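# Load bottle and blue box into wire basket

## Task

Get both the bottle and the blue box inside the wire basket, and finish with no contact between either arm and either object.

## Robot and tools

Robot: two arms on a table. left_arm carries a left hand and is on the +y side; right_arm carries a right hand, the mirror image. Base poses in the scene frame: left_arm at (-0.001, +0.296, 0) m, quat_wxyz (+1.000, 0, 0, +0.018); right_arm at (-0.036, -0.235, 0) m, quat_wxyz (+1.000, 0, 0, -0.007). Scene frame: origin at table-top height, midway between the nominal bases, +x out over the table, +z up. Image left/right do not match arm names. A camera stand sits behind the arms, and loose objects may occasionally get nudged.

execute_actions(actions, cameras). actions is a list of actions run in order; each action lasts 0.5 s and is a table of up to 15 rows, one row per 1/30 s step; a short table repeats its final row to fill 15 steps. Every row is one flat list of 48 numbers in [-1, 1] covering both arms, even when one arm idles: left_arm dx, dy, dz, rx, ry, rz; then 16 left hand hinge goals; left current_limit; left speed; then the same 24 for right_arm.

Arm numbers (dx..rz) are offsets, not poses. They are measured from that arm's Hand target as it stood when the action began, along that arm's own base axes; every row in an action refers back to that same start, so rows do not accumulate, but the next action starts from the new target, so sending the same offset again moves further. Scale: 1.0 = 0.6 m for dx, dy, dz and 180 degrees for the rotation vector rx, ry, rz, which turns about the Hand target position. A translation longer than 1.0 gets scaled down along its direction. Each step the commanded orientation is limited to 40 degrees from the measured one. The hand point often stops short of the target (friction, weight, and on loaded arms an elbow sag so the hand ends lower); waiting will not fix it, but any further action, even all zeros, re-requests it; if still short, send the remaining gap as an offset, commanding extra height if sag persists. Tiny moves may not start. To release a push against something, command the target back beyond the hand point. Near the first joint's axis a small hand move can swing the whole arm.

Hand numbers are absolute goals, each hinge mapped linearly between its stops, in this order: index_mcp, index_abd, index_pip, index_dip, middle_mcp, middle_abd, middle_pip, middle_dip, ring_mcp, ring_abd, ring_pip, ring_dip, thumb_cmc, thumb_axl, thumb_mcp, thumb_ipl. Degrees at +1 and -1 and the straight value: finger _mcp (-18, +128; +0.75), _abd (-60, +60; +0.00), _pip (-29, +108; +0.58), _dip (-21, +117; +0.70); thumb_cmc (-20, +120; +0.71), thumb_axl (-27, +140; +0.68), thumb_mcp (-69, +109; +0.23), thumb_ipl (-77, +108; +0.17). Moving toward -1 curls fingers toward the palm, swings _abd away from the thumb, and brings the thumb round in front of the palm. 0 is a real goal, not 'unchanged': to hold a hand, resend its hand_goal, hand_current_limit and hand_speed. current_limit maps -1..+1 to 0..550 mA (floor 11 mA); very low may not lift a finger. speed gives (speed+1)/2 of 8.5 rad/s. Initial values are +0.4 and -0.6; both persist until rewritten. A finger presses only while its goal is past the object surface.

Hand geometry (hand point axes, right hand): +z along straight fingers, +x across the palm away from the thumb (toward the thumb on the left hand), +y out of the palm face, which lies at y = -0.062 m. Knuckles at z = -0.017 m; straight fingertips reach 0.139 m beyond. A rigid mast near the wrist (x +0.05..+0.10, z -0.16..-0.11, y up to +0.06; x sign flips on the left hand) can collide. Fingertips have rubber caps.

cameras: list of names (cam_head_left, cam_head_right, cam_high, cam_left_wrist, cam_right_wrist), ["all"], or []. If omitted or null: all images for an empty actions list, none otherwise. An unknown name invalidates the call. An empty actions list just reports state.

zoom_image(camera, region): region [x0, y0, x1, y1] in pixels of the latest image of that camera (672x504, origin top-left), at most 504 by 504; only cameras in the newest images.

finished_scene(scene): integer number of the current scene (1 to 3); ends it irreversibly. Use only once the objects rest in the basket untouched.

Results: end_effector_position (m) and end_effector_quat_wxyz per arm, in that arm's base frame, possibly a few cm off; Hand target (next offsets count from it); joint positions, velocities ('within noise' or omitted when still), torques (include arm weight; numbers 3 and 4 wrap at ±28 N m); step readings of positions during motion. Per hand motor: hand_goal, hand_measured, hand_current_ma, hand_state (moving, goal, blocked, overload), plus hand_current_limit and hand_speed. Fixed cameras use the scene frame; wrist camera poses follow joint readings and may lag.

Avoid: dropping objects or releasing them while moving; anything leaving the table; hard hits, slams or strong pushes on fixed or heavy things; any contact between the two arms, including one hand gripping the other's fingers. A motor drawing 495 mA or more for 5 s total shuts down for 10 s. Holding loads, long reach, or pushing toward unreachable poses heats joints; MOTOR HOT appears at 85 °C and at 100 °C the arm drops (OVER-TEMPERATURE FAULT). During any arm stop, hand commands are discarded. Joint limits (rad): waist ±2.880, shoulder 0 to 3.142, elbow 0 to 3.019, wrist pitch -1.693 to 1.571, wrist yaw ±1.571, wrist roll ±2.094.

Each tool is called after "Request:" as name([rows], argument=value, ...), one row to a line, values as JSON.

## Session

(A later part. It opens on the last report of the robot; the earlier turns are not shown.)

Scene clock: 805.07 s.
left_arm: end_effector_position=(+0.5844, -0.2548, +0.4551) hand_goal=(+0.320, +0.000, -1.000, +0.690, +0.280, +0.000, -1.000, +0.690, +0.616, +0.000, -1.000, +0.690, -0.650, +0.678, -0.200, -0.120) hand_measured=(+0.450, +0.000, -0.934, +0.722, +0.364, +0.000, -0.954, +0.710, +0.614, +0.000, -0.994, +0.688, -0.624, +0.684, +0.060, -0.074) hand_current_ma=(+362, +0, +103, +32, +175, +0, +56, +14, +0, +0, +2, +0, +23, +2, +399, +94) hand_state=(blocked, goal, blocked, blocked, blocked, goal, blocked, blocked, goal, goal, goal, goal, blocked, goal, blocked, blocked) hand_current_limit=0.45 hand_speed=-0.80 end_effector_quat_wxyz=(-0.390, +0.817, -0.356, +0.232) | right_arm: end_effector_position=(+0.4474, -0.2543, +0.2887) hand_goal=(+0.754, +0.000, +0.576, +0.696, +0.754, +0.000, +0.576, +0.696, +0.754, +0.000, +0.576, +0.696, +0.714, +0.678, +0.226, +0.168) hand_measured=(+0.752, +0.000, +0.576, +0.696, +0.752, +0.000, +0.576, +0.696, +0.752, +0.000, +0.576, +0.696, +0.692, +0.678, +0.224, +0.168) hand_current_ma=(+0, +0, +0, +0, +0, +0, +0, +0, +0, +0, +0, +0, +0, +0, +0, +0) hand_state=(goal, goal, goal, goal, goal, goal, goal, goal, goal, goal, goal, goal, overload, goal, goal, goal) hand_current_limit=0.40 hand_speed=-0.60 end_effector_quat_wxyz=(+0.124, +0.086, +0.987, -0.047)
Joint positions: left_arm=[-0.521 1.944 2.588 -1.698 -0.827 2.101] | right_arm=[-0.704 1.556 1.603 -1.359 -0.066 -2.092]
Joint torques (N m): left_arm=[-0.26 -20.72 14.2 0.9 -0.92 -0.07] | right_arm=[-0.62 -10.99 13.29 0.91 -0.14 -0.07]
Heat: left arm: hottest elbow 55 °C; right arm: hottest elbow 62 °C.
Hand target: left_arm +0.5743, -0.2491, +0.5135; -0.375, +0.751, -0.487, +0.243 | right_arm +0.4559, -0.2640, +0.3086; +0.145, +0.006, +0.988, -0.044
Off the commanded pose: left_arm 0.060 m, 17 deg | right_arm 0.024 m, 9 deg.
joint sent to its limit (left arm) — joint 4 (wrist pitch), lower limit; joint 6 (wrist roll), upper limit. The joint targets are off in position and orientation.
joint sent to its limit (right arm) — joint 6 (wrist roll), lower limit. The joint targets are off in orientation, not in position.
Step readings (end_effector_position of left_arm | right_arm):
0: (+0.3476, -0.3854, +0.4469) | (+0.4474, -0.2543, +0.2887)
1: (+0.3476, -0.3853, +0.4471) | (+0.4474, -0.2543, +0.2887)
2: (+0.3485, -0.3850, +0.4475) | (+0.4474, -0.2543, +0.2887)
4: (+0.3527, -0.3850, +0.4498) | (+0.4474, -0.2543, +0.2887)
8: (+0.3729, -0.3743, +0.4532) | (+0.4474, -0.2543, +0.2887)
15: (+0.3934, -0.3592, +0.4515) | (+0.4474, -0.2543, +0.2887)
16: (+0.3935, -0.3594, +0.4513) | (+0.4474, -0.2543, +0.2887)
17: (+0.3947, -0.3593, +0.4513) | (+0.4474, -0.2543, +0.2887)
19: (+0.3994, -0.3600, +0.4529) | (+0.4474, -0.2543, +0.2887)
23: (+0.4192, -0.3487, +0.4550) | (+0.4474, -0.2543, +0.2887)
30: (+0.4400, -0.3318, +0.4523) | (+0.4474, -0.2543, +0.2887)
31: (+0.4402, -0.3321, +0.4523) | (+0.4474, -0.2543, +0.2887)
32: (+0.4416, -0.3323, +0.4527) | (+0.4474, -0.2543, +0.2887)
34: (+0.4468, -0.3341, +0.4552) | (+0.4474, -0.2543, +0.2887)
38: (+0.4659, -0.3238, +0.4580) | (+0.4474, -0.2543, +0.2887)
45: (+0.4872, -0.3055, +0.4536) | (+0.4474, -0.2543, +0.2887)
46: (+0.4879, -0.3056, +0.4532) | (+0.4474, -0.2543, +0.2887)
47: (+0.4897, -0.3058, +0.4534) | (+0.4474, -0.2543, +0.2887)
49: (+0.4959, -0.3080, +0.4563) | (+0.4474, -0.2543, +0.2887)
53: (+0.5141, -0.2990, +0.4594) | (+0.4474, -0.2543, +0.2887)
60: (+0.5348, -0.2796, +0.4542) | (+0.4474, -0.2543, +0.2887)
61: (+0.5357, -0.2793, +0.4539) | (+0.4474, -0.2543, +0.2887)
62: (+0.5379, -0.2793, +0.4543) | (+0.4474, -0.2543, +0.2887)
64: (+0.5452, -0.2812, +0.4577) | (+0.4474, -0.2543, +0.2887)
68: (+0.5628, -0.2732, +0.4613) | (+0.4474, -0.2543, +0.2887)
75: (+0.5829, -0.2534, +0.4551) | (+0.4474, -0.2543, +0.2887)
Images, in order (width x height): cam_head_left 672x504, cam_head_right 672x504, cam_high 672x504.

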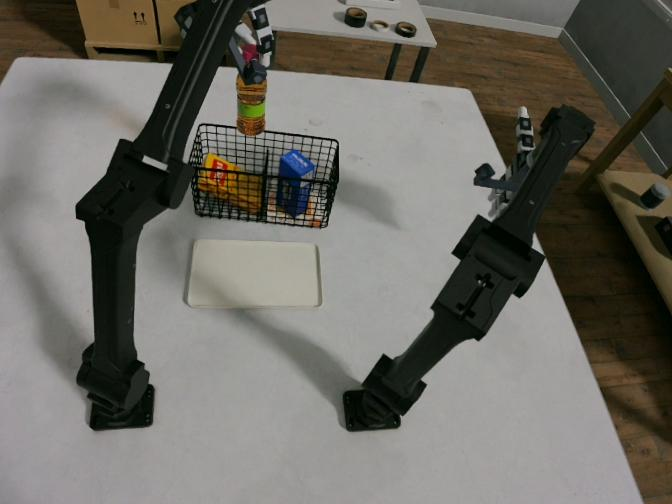

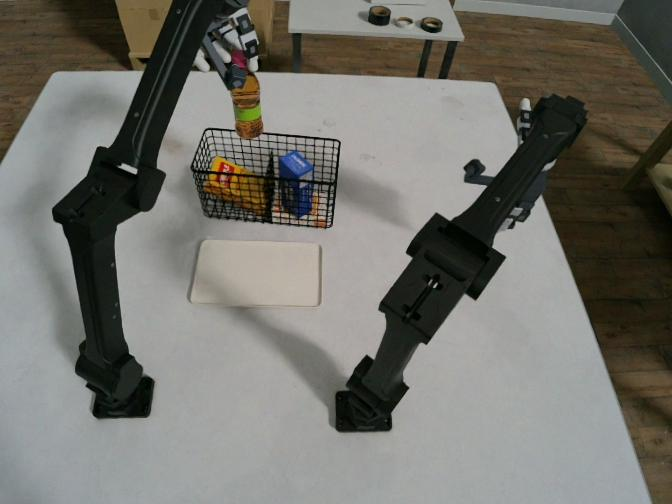

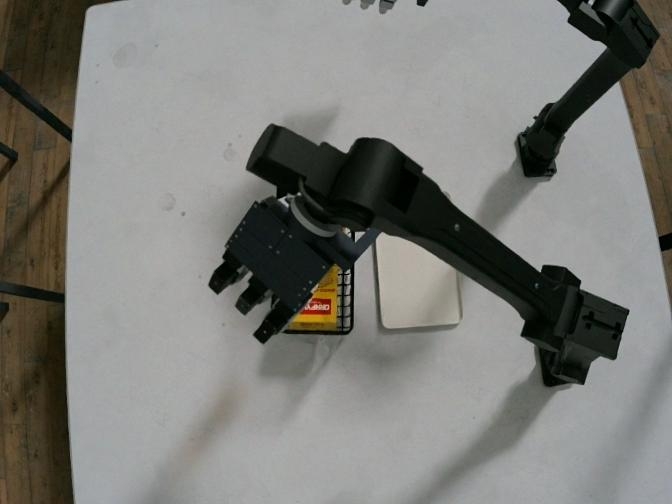

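Request:
execute_actions([
  [[-0.018,0.042,-0.02,0,0,0,0.32,0,-1,0.69,0.28,0,-1,0.69,0.616,0,-1,0.69,-0.65,0.678,-0.2,-0.12,0.45,-0.8,0,0,0,0,0,0,0.754,0,0.576,0.696,0.754,0,0.576,0.696,0.754,0,0.576,0.696,0.714,0.678,0.226,0.168,0.4,-0.6]],
  [[0,0,-0.08,0,0,0,0.32,0,-1,0.69,0.28,0,-1,0.69,0.616,0,-1,0.69,-0.65,0.678,-0.2,-0.12,0.45,-0.8,0,0,0,0,0,0,0.754,0,0.576,0.696,0.754,0,0.576,0.696,0.754,0,0.576,0.696,0.714,0.678,0.226,0.168,0.4,-0.6]],
  [[0,0,-0.08,0,0,0,0.32,0,-1,0.69,0.28,0,-1,0.69,0.616,0,-1,0.69,-0.65,0.678,-0.2,-0.12,0.45,-0.8,0,0,0,0,0,0,0.754,0,0.576,0.696,0.754,0,0.576,0.696,0.754,0,0.576,0.696,0.714,0.678,0.226,0.168,0.4,-0.6]],
], cameras=["cam_head_left","cam_high","cam_head_right"])

Request:
zoom_image(camera="cam_head_left", region=[160, 40, 360, 240])

Request:
zoom_image(camera="cam_head_right", region=[160, 40, 360, 240])

Scene clock: 816.17 s.
left_arm: end_effector_position=(+0.5691, -0.2320, +0.3558) hand_goal=(+0.320, +0.000, -1.000, +0.690, +0.280, +0.000, -1.000, +0.690, +0.616, +0.000, -1.000, +0.690, -0.650, +0.678, -0.200, -0.120) hand_measured=(+0.450, +0.000, -0.940, +0.718, +0.364, +0.000, -0.944, +0.716, +0.614, +0.000, -0.994, +0.688, -0.624, +0.684, +0.060, -0.072) hand_current_ma=(+362, +0, +87, +26, +169, +0, +79, +20, +0, +0, +2, +0, +21, +2, +399, +96) hand_state=(blocked, goal, blocked, blocked, blocked, goal, blocked, blocked, goal, goal, goal, goal, blocked, goal, blocked, blocked) hand_current_limit=0.45 hand_speed=-0.80 end_effector_quat_wxyz=(-0.398, +0.818, -0.394, +0.133) | right_arm: end_effector_position=(+0.4474, -0.2543, +0.2887) hand_goal=(+0.754, +0.000, +0.576, +0.696, +0.754, +0.000, +0.576, +0.696, +0.754, +0.000, +0.576, +0.696, +0.714, +0.678, +0.226, +0.168) hand_measured=(+0.752, +0.000, +0.576, +0.696, +0.752, +0.000, +0.576, +0.696, +0.752, +0.000, +0.576, +0.696, +0.692, +0.678, +0.224, +0.168) hand_current_ma=(+0, +0, +0, +0, +0, +0, +0, +0, +0, +0, +0, +0, +0, +0, +0, +0) hand_state=(goal, goal, goal, goal, goal, goal, goal, goal, goal, goal, goal, goal, overload, goal, goal, goal) hand_current_limit=0.40 hand_speed=-0.60 end_effector_quat_wxyz=(+0.124, +0.086, +0.987, -0.047)
Joint positions: left_arm=[-0.5 1.871 2.227 -1.622 -0.825 2.101] | right_arm=[-0.704 1.556 1.603 -1.359 -0.066 -2.092]
Joint torques (N m): left_arm=[-0.03 -22.65 10.28 1.35 -1.08 -0.01] | right_arm=[-0.73 -11.22 13.34 0.92 -0.14 -0.05]
Heat: left arm: hottest elbow 55 °C; right arm: hottest elbow 62 °C.
Hand target: left_arm +0.5637, -0.2238, +0.4052; -0.375, +0.751, -0.487, +0.243 | right_arm +0.4559, -0.2640, +0.3086; +0.145, +0.006, +0.988, -0.044
Off the commanded pose: left_arm 0.051 m, 18 deg | right_arm 0.024 m, 9 deg.
joint sent to its limit (left arm) — joint 6 (wrist roll), upper limit. The joint targets are off in orientation, not in position.
joint sent to its limit (right arm) — joint 6 (wrist roll), lower limit. The joint targets are off in orientation, not in position.
Step readings (end_effector_position of left_arm | right_arm):
0: (+0.5844, -0.2548, +0.4551) | (+0.4474, -0.2543, +0.2887)
1: (+0.5844, -0.2548, +0.4551) | (+0.4474, -0.2543, +0.2887)
2: (+0.5843, -0.2550, +0.4550) | (+0.4474, -0.2543, +0.2887)
4: (+0.5847, -0.2544, +0.4544) | (+0.4474, -0.2543, +0.2887)
8: (+0.5831, -0.2518, +0.4511) | (+0.4474, -0.2543, +0.2887)
15: (+0.5834, -0.2445, +0.4479) | (+0.4474, -0.2543, +0.2887)
16: (+0.5834, -0.2439, +0.4474) | (+0.4474, -0.2543, +0.2887)
17: (+0.5827, -0.2430, +0.4461) | (+0.4474, -0.2543, +0.2887)
19: (+0.5792, -0.2408, +0.4398) | (+0.4474, -0.2543, +0.2887)
23: (+0.5763, -0.2395, +0.4227) | (+0.4474, -0.2543, +0.2887)
30: (+0.5753, -0.2381, +0.4110) | (+0.4474, -0.2543, +0.2887)
31: (+0.5753, -0.2378, +0.4105) | (+0.4474, -0.2543, +0.2887)
32: (+0.5745, -0.2372, +0.4085) | (+0.4474, -0.2543, +0.2887)
34: (+0.5705, -0.2350, +0.3999) | (+0.4474, -0.2543, +0.2887)
38: (+0.5667, -0.2332, +0.3748) | (+0.4474, -0.2543, +0.2887)
45: (+0.5696, -0.2330, +0.3521) | (+0.4474, -0.2543, +0.2887)
Images, in order (width x height): cam_head_left 672x504, cam_head_right 672x504, cam_high 672x504.

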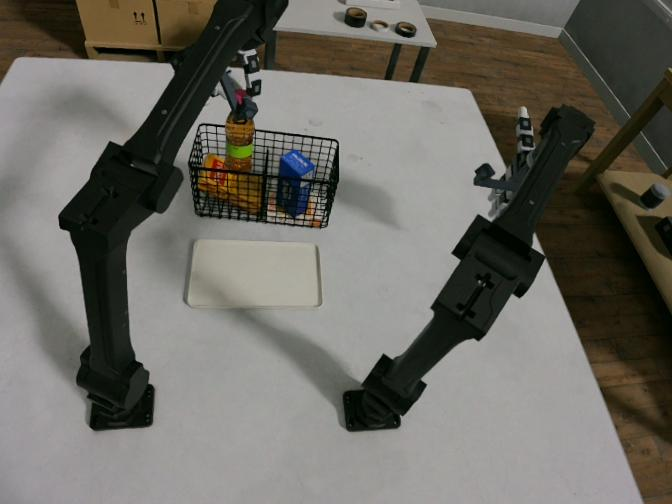

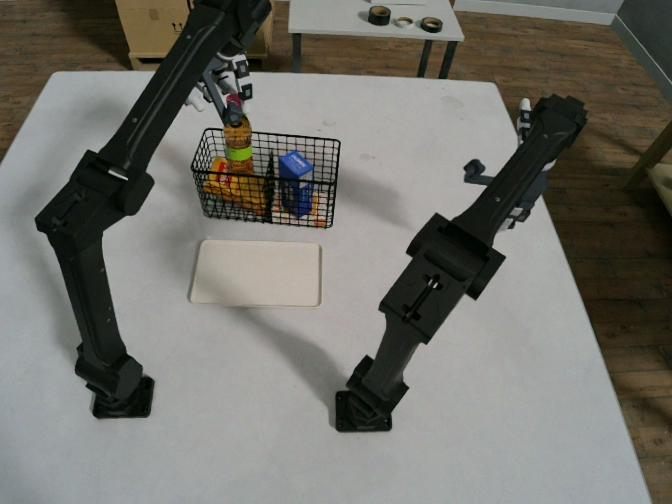

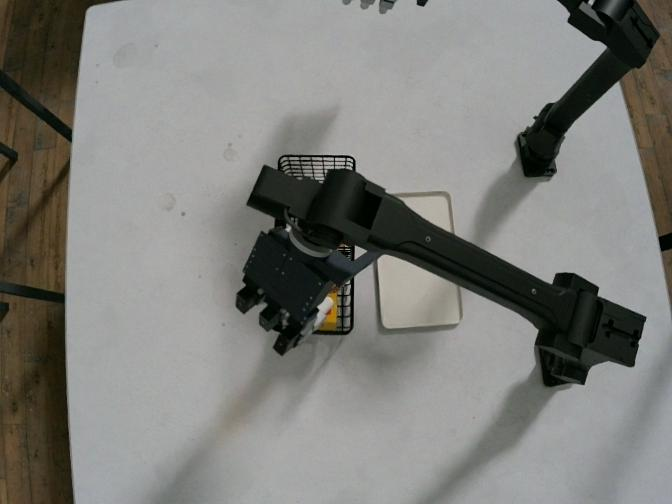

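Scaled by 2.520 from the camera's 672x504 image, which has a finer 960x720 frame.

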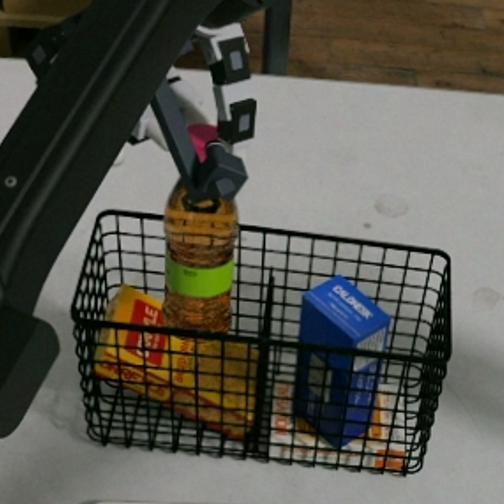

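Scaled by 2.520 from the camera's 672x504 image, which has a finer 960x720 frame.

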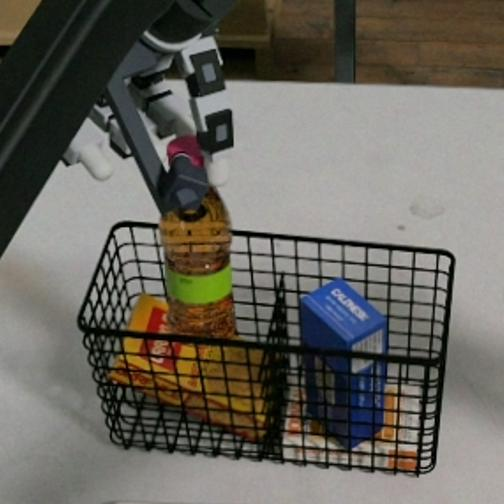

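Request:
execute_actions([
  [[0,0,-0.07,0,0,0,0.32,0,-1,0.69,0.28,0,-1,0.69,0.616,0,-1,0.69,-0.65,0.678,-0.2,-0.12,0.45,-0.8,0,0,0,0,0,0,0.754,0,0.576,0.696,0.754,0,0.576,0.696,0.754,0,0.576,0.696,0.714,0.678,0.226,0.168,0.4,-0.6]],
  [[0,0,-0.03,0,0,0,0.32,0,-1,0.69,0.28,0,-1,0.69,0.616,0,-1,0.69,-0.65,0.678,-0.2,-0.12,0.45,-0.8,0,0,0,0,0,0,0.754,0,0.576,0.696,0.754,0,0.576,0.696,0.754,0,0.576,0.696,0.714,0.678,0.226,0.168,0.4,-0.6]],
], cameras=["cam_head_left","cam_high","cam_head_right"])

Request:
zoom_image(camera="cam_head_left", region=[160, 80, 360, 240])

Request:
zoom_image(camera="cam_head_right", region=[160, 80, 360, 240])

Scene clock: 820.53 s.
left_arm: end_effector_position=(+0.5646, -0.2292, +0.2940) hand_goal=(+0.320, +0.000, -1.000, +0.690, +0.280, +0.000, -1.000, +0.690, +0.616, +0.000, -1.000, +0.690, -0.650, +0.678, -0.200, -0.120) hand_measured=(+0.450, +0.000, -0.942, +0.718, +0.364, +0.000, -0.942, +0.716, +0.614, +0.000, -0.994, +0.688, -0.624, +0.684, +0.060, -0.072) hand_current_ma=(+362, +0, +84, +24, +169, +0, +84, +22, +0, +0, +2, +0, +21, +2, +399, +96) hand_state=(blocked, goal, blocked, blocked, blocked, goal, blocked, blocked, goal, goal, goal, goal, blocked, goal, blocked, blocked) hand_current_limit=0.45 hand_speed=-0.80 end_effector_quat_wxyz=(-0.399, +0.818, -0.393, +0.134) | right_arm: end_effector_position=(+0.4474, -0.2543, +0.2887) hand_goal=(+0.754, +0.000, +0.576, +0.696, +0.754, +0.000, +0.576, +0.696, +0.754, +0.000, +0.576, +0.696, +0.714, +0.678, +0.226, +0.168) hand_measured=(+0.752, +0.000, +0.576, +0.696, +0.752, +0.000, +0.576, +0.696, +0.752, +0.000, +0.576, +0.696, +0.692, +0.678, +0.224, +0.168) hand_current_ma=(+0, +0, +0, +0, +0, +0, +0, +0, +0, +0, +0, +0, +0, +0, +0, +0) hand_state=(goal, goal, goal, goal, goal, goal, goal, goal, goal, goal, goal, goal, overload, goal, goal, goal) hand_current_limit=0.40 hand_speed=-0.60 end_effector_quat_wxyz=(+0.124, +0.086, +0.987, -0.047)
Joint positions: left_arm=[-0.5 1.799 1.955 -1.42 -0.826 2.101] | right_arm=[-0.704 1.556 1.603 -1.359 -0.066 -2.092]
Joint torques (N m): left_arm=[-0.09 -22.24 10.76 1.37 -1.04 -0.02] | right_arm=[-0.62 -11.52 13.2 0.98 -0.15 -0.06]
Heat: left arm: hottest elbow 55 °C; right arm: hottest elbow 62 °C.
Hand target: left_arm +0.5636, -0.2238, +0.3454; -0.375, +0.751, -0.487, +0.243 | right_arm +0.4559, -0.2640, +0.3086; +0.145, +0.006, +0.988, -0.044
Off the commanded pose: left_arm 0.052 m, 18 deg | right_arm 0.024 m, 9 deg.
joint sent to its limit (left arm) — joint 6 (wrist roll), upper limit. The joint targets are off in orientation, not in position.
joint sent to its limit (right arm) — joint 6 (wrist roll), lower limit. The joint targets are off in orientation, not in position.
Step readings (end_effector_position of left_arm | right_arm):
0: (+0.5691, -0.2320, +0.3558) | (+0.4474, -0.2543, +0.2887)
1: (+0.5691, -0.2320, +0.3554) | (+0.4474, -0.2543, +0.2887)
2: (+0.5694, -0.2322, +0.3541) | (+0.4474, -0.2543, +0.2887)
4: (+0.5678, -0.2313, +0.3471) | (+0.4474, -0.2543, +0.2887)
8: (+0.5652, -0.2302, +0.3272) | (+0.4474, -0.2543, +0.2887)
15: (+0.5669, -0.2309, +0.3047) | (+0.4474, -0.2543, +0.2887)
16: (+0.5673, -0.2309, +0.3038) | (+0.4474, -0.2543, +0.2887)
17: (+0.5675, -0.2309, +0.3030) | (+0.4474, -0.2543, +0.2887)
19: (+0.5668, -0.2304, +0.3008) | (+0.4474, -0.2543, +0.2887)
23: (+0.5649, -0.2294, +0.2973) | (+0.4474, -0.2543, +0.2887)
30: (+0.5647, -0.2293, +0.2938) | (+0.4474, -0.2543, +0.2887)
Images, in order (width x height): cam_head_left 672x504, cam_head_right 672x504, cam_high 672x504.

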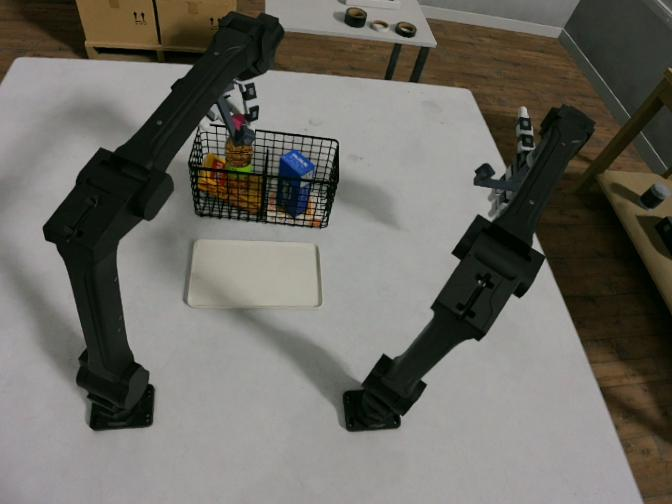

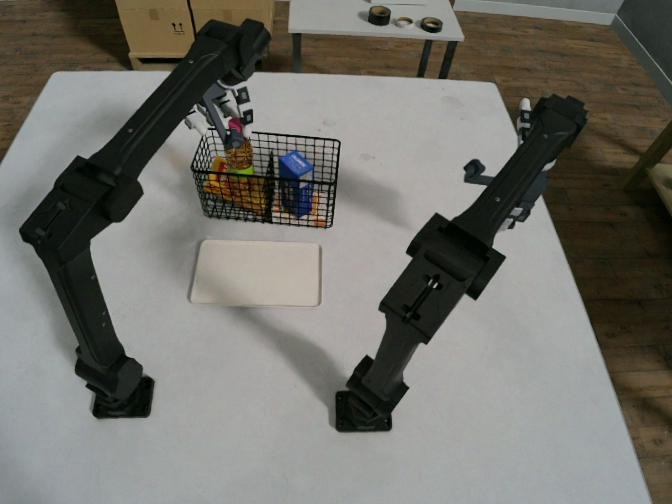

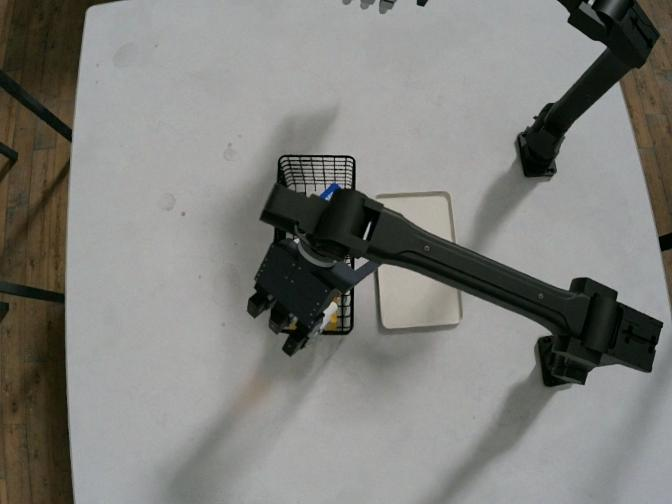

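Scaled by 2.520 from the camera's 672x504 image, which has a finer 960x720 frame.

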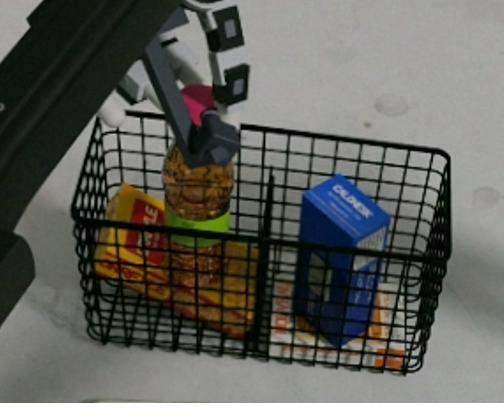

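Scaled by 2.520 from the camera's 672x504 image, which has a finer 960x720 frame.

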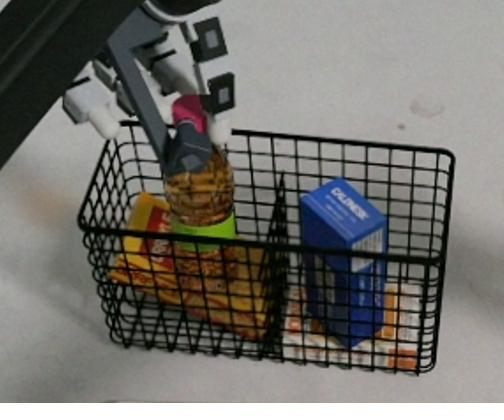

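Request:
execute_actions([
  [[0,0,-0.025,0,0,0,0.32,0,-1,0.69,0.28,0,-1,0.69,0.616,0,-1,0.69,-0.65,0.678,-0.2,-0.12,0.45,-0.8,0,0,0,0,0,0,0.754,0,0.576,0.696,0.754,0,0.576,0.696,0.754,0,0.576,0.696,0.714,0.678,0.226,0.168,0.4,-0.6]],
  [[0,0,-0.02,0,0,0,0.32,0,-1,0.69,0.28,0,-1,0.69,0.616,0,-1,0.69,-0.65,0.678,-0.2,-0.12,0.45,-0.8,0,0,0,0,0,0,0.754,0,0.576,0.696,0.754,0,0.576,0.696,0.754,0,0.576,0.696,0.714,0.678,0.226,0.168,0.4,-0.6]],
], cameras=["cam_head_left","cam_head_right"])

Request:
zoom_image(camera="cam_head_left", region=[160, 80, 360, 240])

Request:
zoom_image(camera="cam_head_right", region=[160, 80, 360, 240])

Scene clock: 825.23 s.
left_arm: end_effector_position=(+0.5629, -0.2289, +0.2863) hand_goal=(+0.320, +0.000, -1.000, +0.690, +0.280, +0.000, -1.000, +0.690, +0.616, +0.000, -1.000, +0.690, -0.650, +0.678, -0.200, -0.120) hand_measured=(+0.450, +0.000, -0.942, +0.718, +0.360, +0.000, -0.942, +0.716, +0.614, +0.000, -0.994, +0.688, -0.624, +0.684, +0.060, -0.072) hand_current_ma=(+362, +0, +84, +24, +161, +0, +84, +22, +0, +0, +2, +0, +21, +2, +399, +96) hand_state=(blocked, goal, blocked, blocked, blocked, goal, blocked, blocked, goal, goal, goal, goal, blocked, goal, blocked, blocked) hand_current_limit=0.45 hand_speed=-0.80 end_effector_quat_wxyz=(-0.397, +0.819, -0.385, +0.152) | right_arm: end_effector_position=(+0.4474, -0.2543, +0.2887) hand_goal=(+0.754, +0.000, +0.576, +0.696, +0.754, +0.000, +0.576, +0.696, +0.754, +0.000, +0.576, +0.696, +0.714, +0.678, +0.226, +0.168) hand_measured=(+0.752, +0.000, +0.576, +0.696, +0.752, +0.000, +0.576, +0.696, +0.752, +0.000, +0.576, +0.696, +0.692, +0.678, +0.224, +0.168) hand_current_ma=(+0, +0, +0, +0, +0, +0, +0, +0, +0, +0, +0, +0, +0, +0, +0, +0) hand_state=(goal, goal, goal, goal, goal, goal, goal, goal, goal, goal, goal, goal, overload, goal, goal, goal) hand_current_limit=0.40 hand_speed=-0.60 end_effector_quat_wxyz=(+0.124, +0.086, +0.987, -0.047)
Joint positions: left_arm=[-0.5 1.761 1.875 -1.339 -0.823 2.101] | right_arm=[-0.704 1.556 1.603 -1.359 -0.066 -2.092]
Joint torques (N m): left_arm=[0.09 -20.19 9.98 1.29 -0.91 -0.03] | right_arm=[-0.79 -11.58 13.3 0.9 -0.14 -0.03]
Heat: left arm: hottest elbow 54 °C; right arm: hottest elbow 62 °C.
Hand target: left_arm +0.5637, -0.2238, +0.3184; -0.375, +0.751, -0.487, +0.243 | right_arm +0.4559, -0.2640, +0.3086; +0.145, +0.006, +0.988, -0.044
Off the commanded pose: left_arm 0.033 m, 18 deg | right_arm 0.024 m, 9 deg.
joint sent to its limit (left arm) — joint 6 (wrist roll), upper limit. The joint targets are off in orientation, not in position.
joint sent to its limit (right arm) — joint 6 (wrist roll), lower limit. The joint targets are off in orientation, not in position.
Step readings (end_effector_position of left_arm | right_arm):
0: (+0.5645, -0.2292, +0.2947) | (+0.4474, -0.2543, +0.2887)
1: (+0.5645, -0.2292, +0.2945) | (+0.4474, -0.2543, +0.2887)
2: (+0.5647, -0.2293, +0.2938) | (+0.4474, -0.2543, +0.2887)
4: (+0.5643, -0.2291, +0.2919) | (+0.4474, -0.2543, +0.2887)
8: (+0.5641, -0.2292, +0.2862) | (+0.4474, -0.2543, +0.2887)
15: (+0.5638, -0.2290, +0.2868) | (+0.4474, -0.2543, +0.2887)
16: (+0.5639, -0.2291, +0.2864) | (+0.4474, -0.2543, +0.2887)
17: (+0.5641, -0.2292, +0.2861) | (+0.4474, -0.2543, +0.2887)
19: (+0.5643, -0.2294, +0.2859) | (+0.4474, -0.2543, +0.2887)
23: (+0.5631, -0.2288, +0.2863) | (+0.4474, -0.2543, +0.2887)
30: (+0.5630, -0.2290, +0.2863) | (+0.4474, -0.2543, +0.2887)
Images, in order (width x height): cam_head_left 672x504, cam_head_right 672x504.

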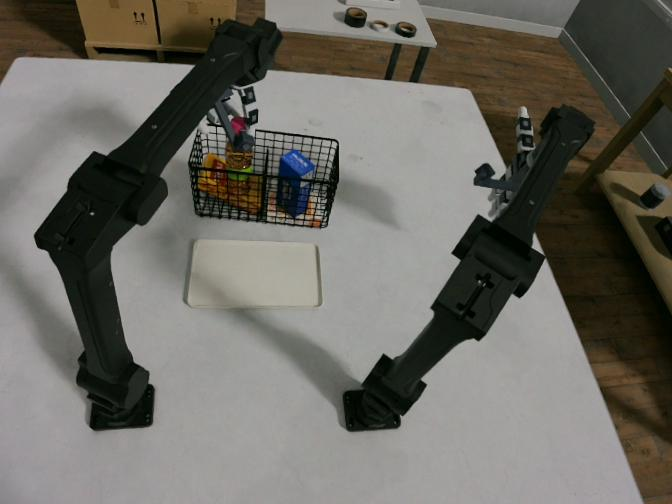

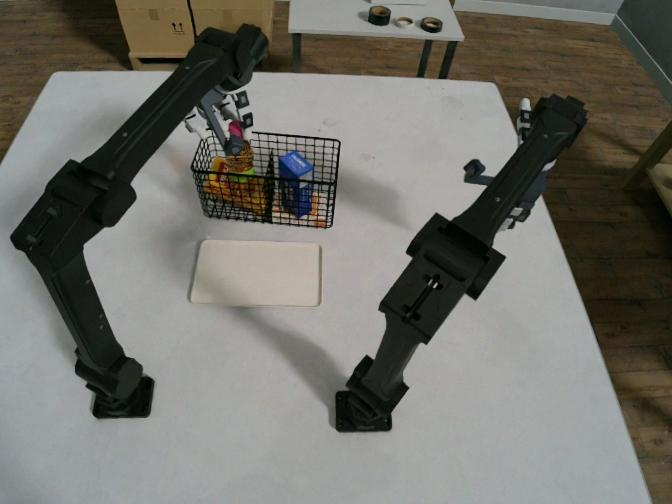

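Scaled by 2.520 from the camera's 672x504 image, which has a finer 960x720 frame.

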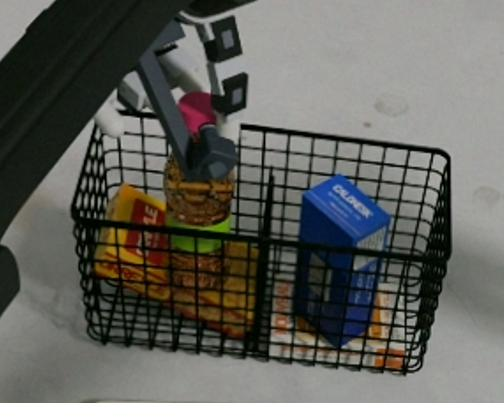

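Scaled by 2.520 from the camera's 672x504 image, which has a finer 960x720 frame.

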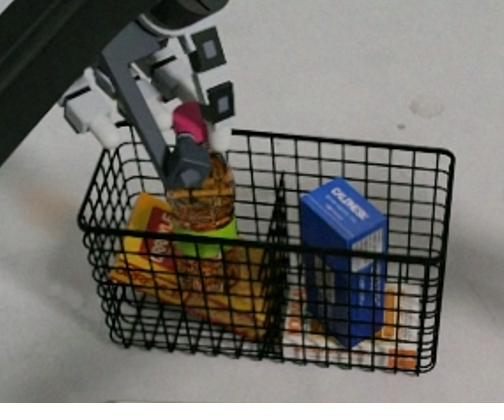

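Request:
execute_actions([
  [[0,0,0,0,0,0,0.5,0,-0.97,0.69,0.45,0,-0.97,0.69,0.616,0,-1,0.69,-0.65,0.678,0.05,-0.1,0.1,-0.7,0,0,0,0,0,0,0.754,0,0.576,0.696,0.754,0,0.576,0.696,0.754,0,0.576,0.696,0.714,0.678,0.226,0.168,0.4,-0.6]],
  [[0,0,0,0,0,0,0.6,0,-0.95,0.69,0.6,0,-0.95,0.69,0.616,0,-1,0.69,-0.65,0.678,0.2,-0.1,0.1,-0.7,0,0,0,0,0,0,0.754,0,0.576,0.696,0.754,0,0.576,0.696,0.754,0,0.576,0.696,0.714,0.678,0.226,0.168,0.4,-0.6]],
], cameras=["cam_head_left","cam_head_right"])

Request:
zoom_image(camera="cam_head_left", region=[160, 80, 360, 240])

Request:
zoom_image(camera="cam_head_right", region=[160, 80, 360, 240])

Scene clock: 830.20 s.
left_arm: end_effector_position=(+0.5599, -0.2274, +0.3015) hand_goal=(+0.600, +0.000, -0.950, +0.690, +0.600, +0.000, -0.950, +0.690, +0.616, +0.000, -1.000, +0.690, -0.650, +0.678, +0.200, -0.100) hand_measured=(+0.592, +0.000, -0.950, +0.694, +0.592, +0.002, -0.950, +0.694, +0.614, +0.000, -0.994, +0.688, -0.646, +0.680, +0.194, -0.098) hand_current_ma=(-4, +0, +0, +1, -3, +0, +0, +1, +0, +0, +2, +0, +1, +1, -3, +0) hand_state=(goal, goal, goal, goal, goal, goal, goal, goal, goal, goal, goal, goal, goal, goal, goal, goal) hand_current_limit=0.10 hand_speed=-0.70 end_effector_quat_wxyz=(-0.395, +0.820, -0.379, +0.165) | right_arm: end_effector_position=(+0.4474, -0.2543, +0.2887) hand_goal=(+0.754, +0.000, +0.576, +0.696, +0.754, +0.000, +0.576, +0.696, +0.754, +0.000, +0.576, +0.696, +0.714, +0.678, +0.226, +0.168) hand_measured=(+0.752, +0.000, +0.576, +0.696, +0.752, +0.000, +0.576, +0.696, +0.752, +0.000, +0.576, +0.696, +0.692, +0.678, +0.224, +0.168) hand_current_ma=(+0, +0, +0, +0, +0, +0, +0, +0, +0, +0, +0, +0, +0, +0, +0, +0) hand_state=(goal, goal, goal, goal, goal, goal, goal, goal, goal, goal, goal, goal, overload, goal, goal, goal) hand_current_limit=0.40 hand_speed=-0.60 end_effector_quat_wxyz=(+0.124, +0.086, +0.987, -0.047)
Joint positions: left_arm=[-0.5 1.735 1.875 -1.335 -0.823 2.101] | right_arm=[-0.704 1.556 1.603 -1.359 -0.066 -2.092]
Joint torques (N m): left_arm=[0.21 -17.79 9.89 1.43 -0.75 -0.04] | right_arm=[-0.44 -11.46 13.23 1.13 -0.15 -0.05]
Heat: left arm: hottest elbow 54 °C; right arm: hottest elbow 62 °C.
Hand target: left_arm +0.5637, -0.2238, +0.3186; -0.374, +0.751, -0.487, +0.243 | right_arm +0.4559, -0.2640, +0.3086; +0.145, +0.006, +0.988, -0.044
Off the commanded pose: left_arm 0.018 m, 17 deg | right_arm 0.024 m, 9 deg.
joint sent to its limit (left arm) — joint 6 (wrist roll), upper limit. The joint targets are off in orientation, not in position.
joint sent to its limit (right arm) — joint 6 (wrist roll), lower limit. The joint targets are off in orientation, not in position.
Step readings (end_effector_position of left_arm | right_arm):
0: (+0.5630, -0.2290, +0.2863) | (+0.4474, -0.2543, +0.2887)
1: (+0.5630, -0.2290, +0.2863) | (+0.4474, -0.2543, +0.2887)
2: (+0.5631, -0.2290, +0.2863) | (+0.4474, -0.2543, +0.2887)
4: (+0.5631, -0.2291, +0.2866) | (+0.4474, -0.2543, +0.2887)
8: (+0.5628, -0.2289, +0.2898) | (+0.4474, -0.2543, +0.2887)
15: (+0.5607, -0.2278, +0.2987) | (+0.4474, -0.2543, +0.2887)
16: (+0.5604, -0.2276, +0.2998) | (+0.4474, -0.2543, +0.2887)
17: (+0.5602, -0.2275, +0.3004) | (+0.4474, -0.2543, +0.2887)
19: (+0.5600, -0.2274, +0.3013) | (+0.4474, -0.2543, +0.2887)
23: (+0.5599, -0.2274, +0.3015) | (+0.4474, -0.2543, +0.2887)
30: (+0.5599, -0.2274, +0.3015) | (+0.4474, -0.2543, +0.2887)
Images, in order (width x height): cam_head_left 672x504, cam_head_right 672x504.

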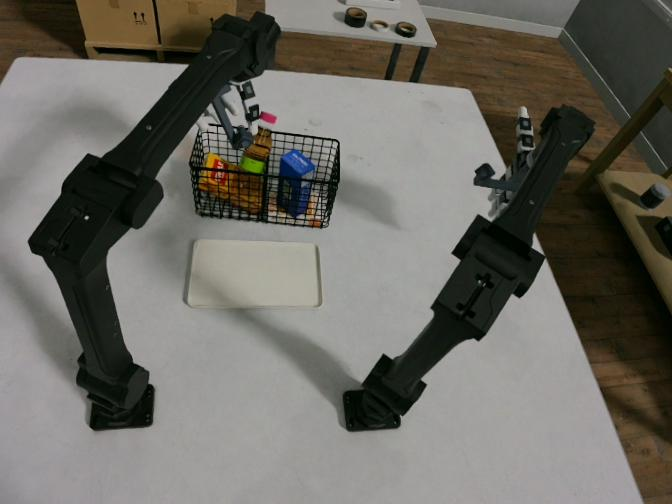

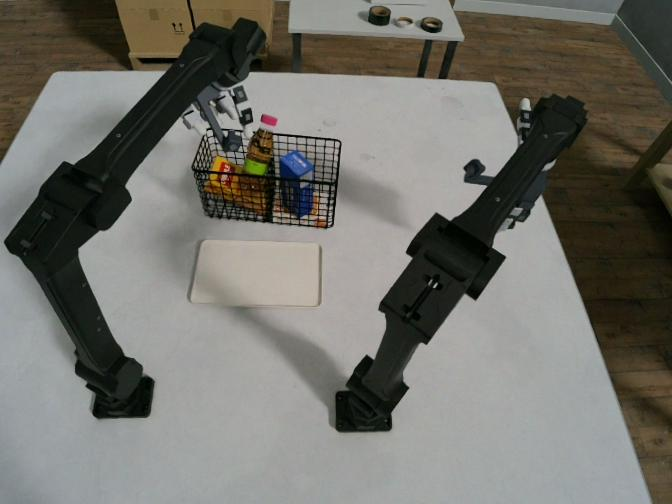

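Scaled by 2.520 from the camera's 672x504 image, which has a finer 960x720 frame.

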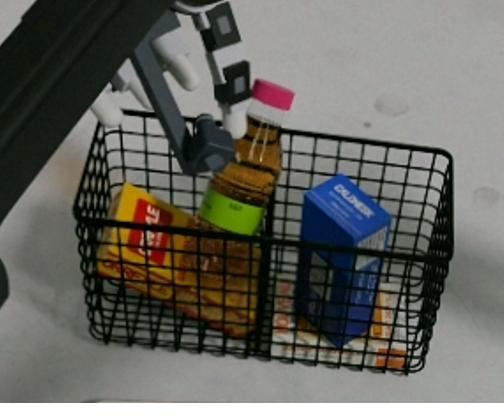

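Scaled by 2.520 from the camera's 672x504 image, which has a finer 960x720 frame.

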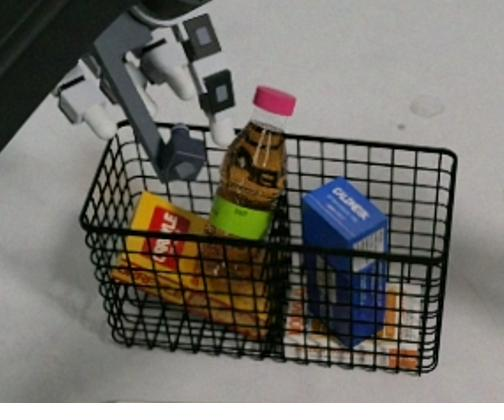

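Request:
execute_actions([
  [[0,0,0.03,0,0,0,0.863,0,-0.85,0.69,0.863,0,-0.85,0.69,0.616,0,-1,0.69,-0.65,0.678,0.5,-0.1,0.3,-0.7,0,0,0,0,0,0,0.754,0,0.576,0.696,0.754,0,0.576,0.696,0.754,0,0.576,0.696,0.714,0.678,0.226,0.168,0.4,-0.6]],
  [[-0.03,0.02,0.1,0,0,0,0.863,0,-0.85,0.69,0.863,0,-0.85,0.69,0.616,0,-1,0.69,-0.65,0.678,0.5,-0.1,0.3,-0.7,0,0,0,0,0,0,0.754,0,0.576,0.696,0.754,0,0.576,0.696,0.754,0,0.576,0.696,0.714,0.678,0.226,0.168,0.4,-0.6]],
  [[-0.06,0.03,0.1,0,0,0,0.863,0,-0.85,0.69,0.863,0,-0.85,0.69,0.616,0,-1,0.69,-0.65,0.678,0.5,-0.1,0.3,-0.7,0,0,0,0,0,0,0.754,0,0.576,0.696,0.754,0,0.576,0.696,0.754,0,0.576,0.696,0.714,0.678,0.226,0.168,0.4,-0.6]],
], cameras=["cam_head_left","cam_head_right"])

Request:
zoom_image(camera="cam_head_left", region=[160, 80, 360, 240])

Scene clock: 835.57 s.
left_arm: end_effector_position=(+0.5051, -0.1951, +0.4368) hand_goal=(+0.864, +0.000, -0.850, +0.690, +0.864, +0.000, -0.850, +0.690, +0.616, +0.000, -1.000, +0.690, -0.650, +0.678, +0.500, -0.100) hand_measured=(+0.852, +0.000, -0.852, +0.694, +0.852, +0.002, -0.852, +0.694, +0.614, +0.000, -0.994, +0.688, -0.646, +0.680, +0.492, -0.098) hand_current_ma=(-6, +0, +0, +1, -6, +0, +0, +1, +0, +0, +2, +0, +1, +0, -5, +0) hand_state=(goal, goal, goal, goal, goal, goal, goal, goal, goal, goal, goal, goal, goal, goal, goal, goal) hand_current_limit=0.30 hand_speed=-0.70 end_effector_quat_wxyz=(-0.400, +0.819, -0.373, +0.174) | right_arm: end_effector_position=(+0.4474, -0.2543, +0.2887) hand_goal=(+0.754, +0.000, +0.576, +0.696, +0.754, +0.000, +0.576, +0.696, +0.754, +0.000, +0.576, +0.696, +0.714, +0.678, +0.226, +0.168) hand_measured=(+0.752, +0.000, +0.576, +0.696, +0.752, +0.000, +0.576, +0.696, +0.752, +0.000, +0.576, +0.696, +0.692, +0.678, +0.224, +0.168) hand_current_ma=(+0, +0, +0, +0, +0, +0, +0, +0, +0, +0, +0, +0, +0, +0, +0, +0) hand_state=(goal, goal, goal, goal, goal, goal, goal, goal, goal, goal, goal, goal, overload, goal, goal, goal) hand_current_limit=0.40 hand_speed=-0.60 end_effector_quat_wxyz=(+0.124, +0.086, +0.987, -0.047)
Joint positions: left_arm=[-0.5 1.658 2.143 -1.659 -0.834 2.101] | right_arm=[-0.704 1.556 1.603 -1.359 -0.066 -2.092]
Joint torques (N m): left_arm=[-0.03 -13.74 12.42 0.55 -0.8 -0.04] | right_arm=[-0.62 -11.52 13.41 0.92 -0.14 -0.06]
Heat: left arm: hottest elbow 54 °C; right arm: hottest elbow 62 °C.
Hand target: left_arm +0.5096, -0.1938, +0.4565; -0.375, +0.751, -0.487, +0.243 | right_arm +0.4559, -0.2640, +0.3086; +0.145, +0.006, +0.988, -0.044
Off the commanded pose: left_arm 0.020 m, 17 deg | right_arm 0.024 m, 9 deg.
joint sent to its limit (left arm) — joint 6 (wrist roll), upper limit. The joint targets are off in orientation, not in position.
joint sent to its limit (right arm) — joint 6 (wrist roll), lower limit. The joint targets are off in orientation, not in position.
Step readings (end_effector_position of left_arm | right_arm):
0: (+0.5599, -0.2274, +0.3015) | (+0.4474, -0.2543, +0.2887)
1: (+0.5599, -0.2274, +0.3015) | (+0.4474, -0.2543, +0.2887)
2: (+0.5599, -0.2274, +0.3015) | (+0.4474, -0.2543, +0.2887)
4: (+0.5598, -0.2273, +0.3015) | (+0.4474, -0.2543, +0.2887)
8: (+0.5583, -0.2265, +0.3010) | (+0.4474, -0.2543, +0.2887)
15: (+0.5571, -0.2259, +0.3006) | (+0.4474, -0.2543, +0.2887)
16: (+0.5569, -0.2257, +0.3007) | (+0.4474, -0.2543, +0.2887)
17: (+0.5554, -0.2248, +0.3016) | (+0.4474, -0.2543, +0.2887)
19: (+0.5504, -0.2220, +0.3070) | (+0.4474, -0.2543, +0.2887)
23: (+0.5441, -0.2175, +0.3319) | (+0.4474, -0.2543, +0.2887)
30: (+0.5386, -0.2141, +0.3755) | (+0.4474, -0.2543, +0.2887)
31: (+0.5382, -0.2139, +0.3785) | (+0.4474, -0.2543, +0.2887)
32: (+0.5364, -0.2129, +0.3807) | (+0.4474, -0.2543, +0.2887)
34: (+0.5292, -0.2092, +0.3846) | (+0.4474, -0.2543, +0.2887)
38: (+0.5175, -0.2028, +0.4011) | (+0.4474, -0.2543, +0.2887)
45: (+0.5077, -0.1965, +0.4327) | (+0.4474, -0.2543, +0.2887)
Images, in order (width x height): cam_head_left 672x504, cam_head_right 672x504.

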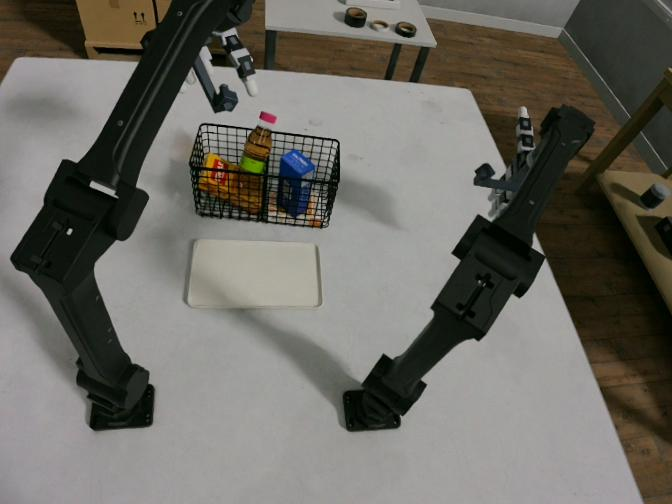

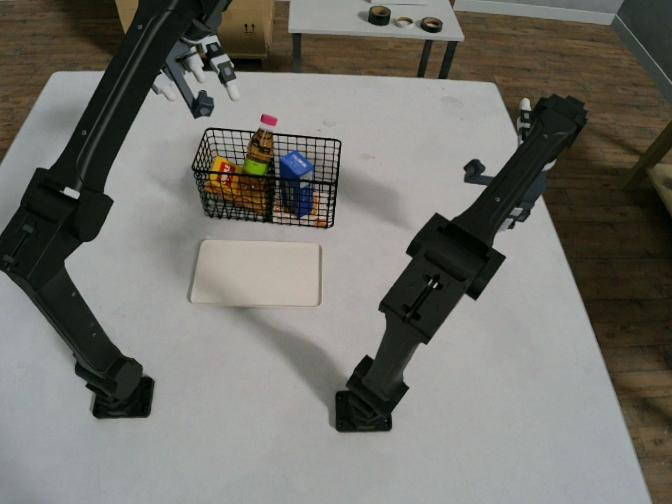

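Scaled by 2.520 from the camera's 672x504 image, which has a finer 960x720 frame.

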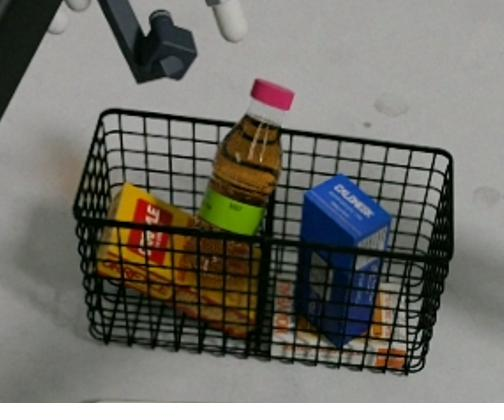

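Request:
finished_scene(scene=1)

The scene is finished: the task was done.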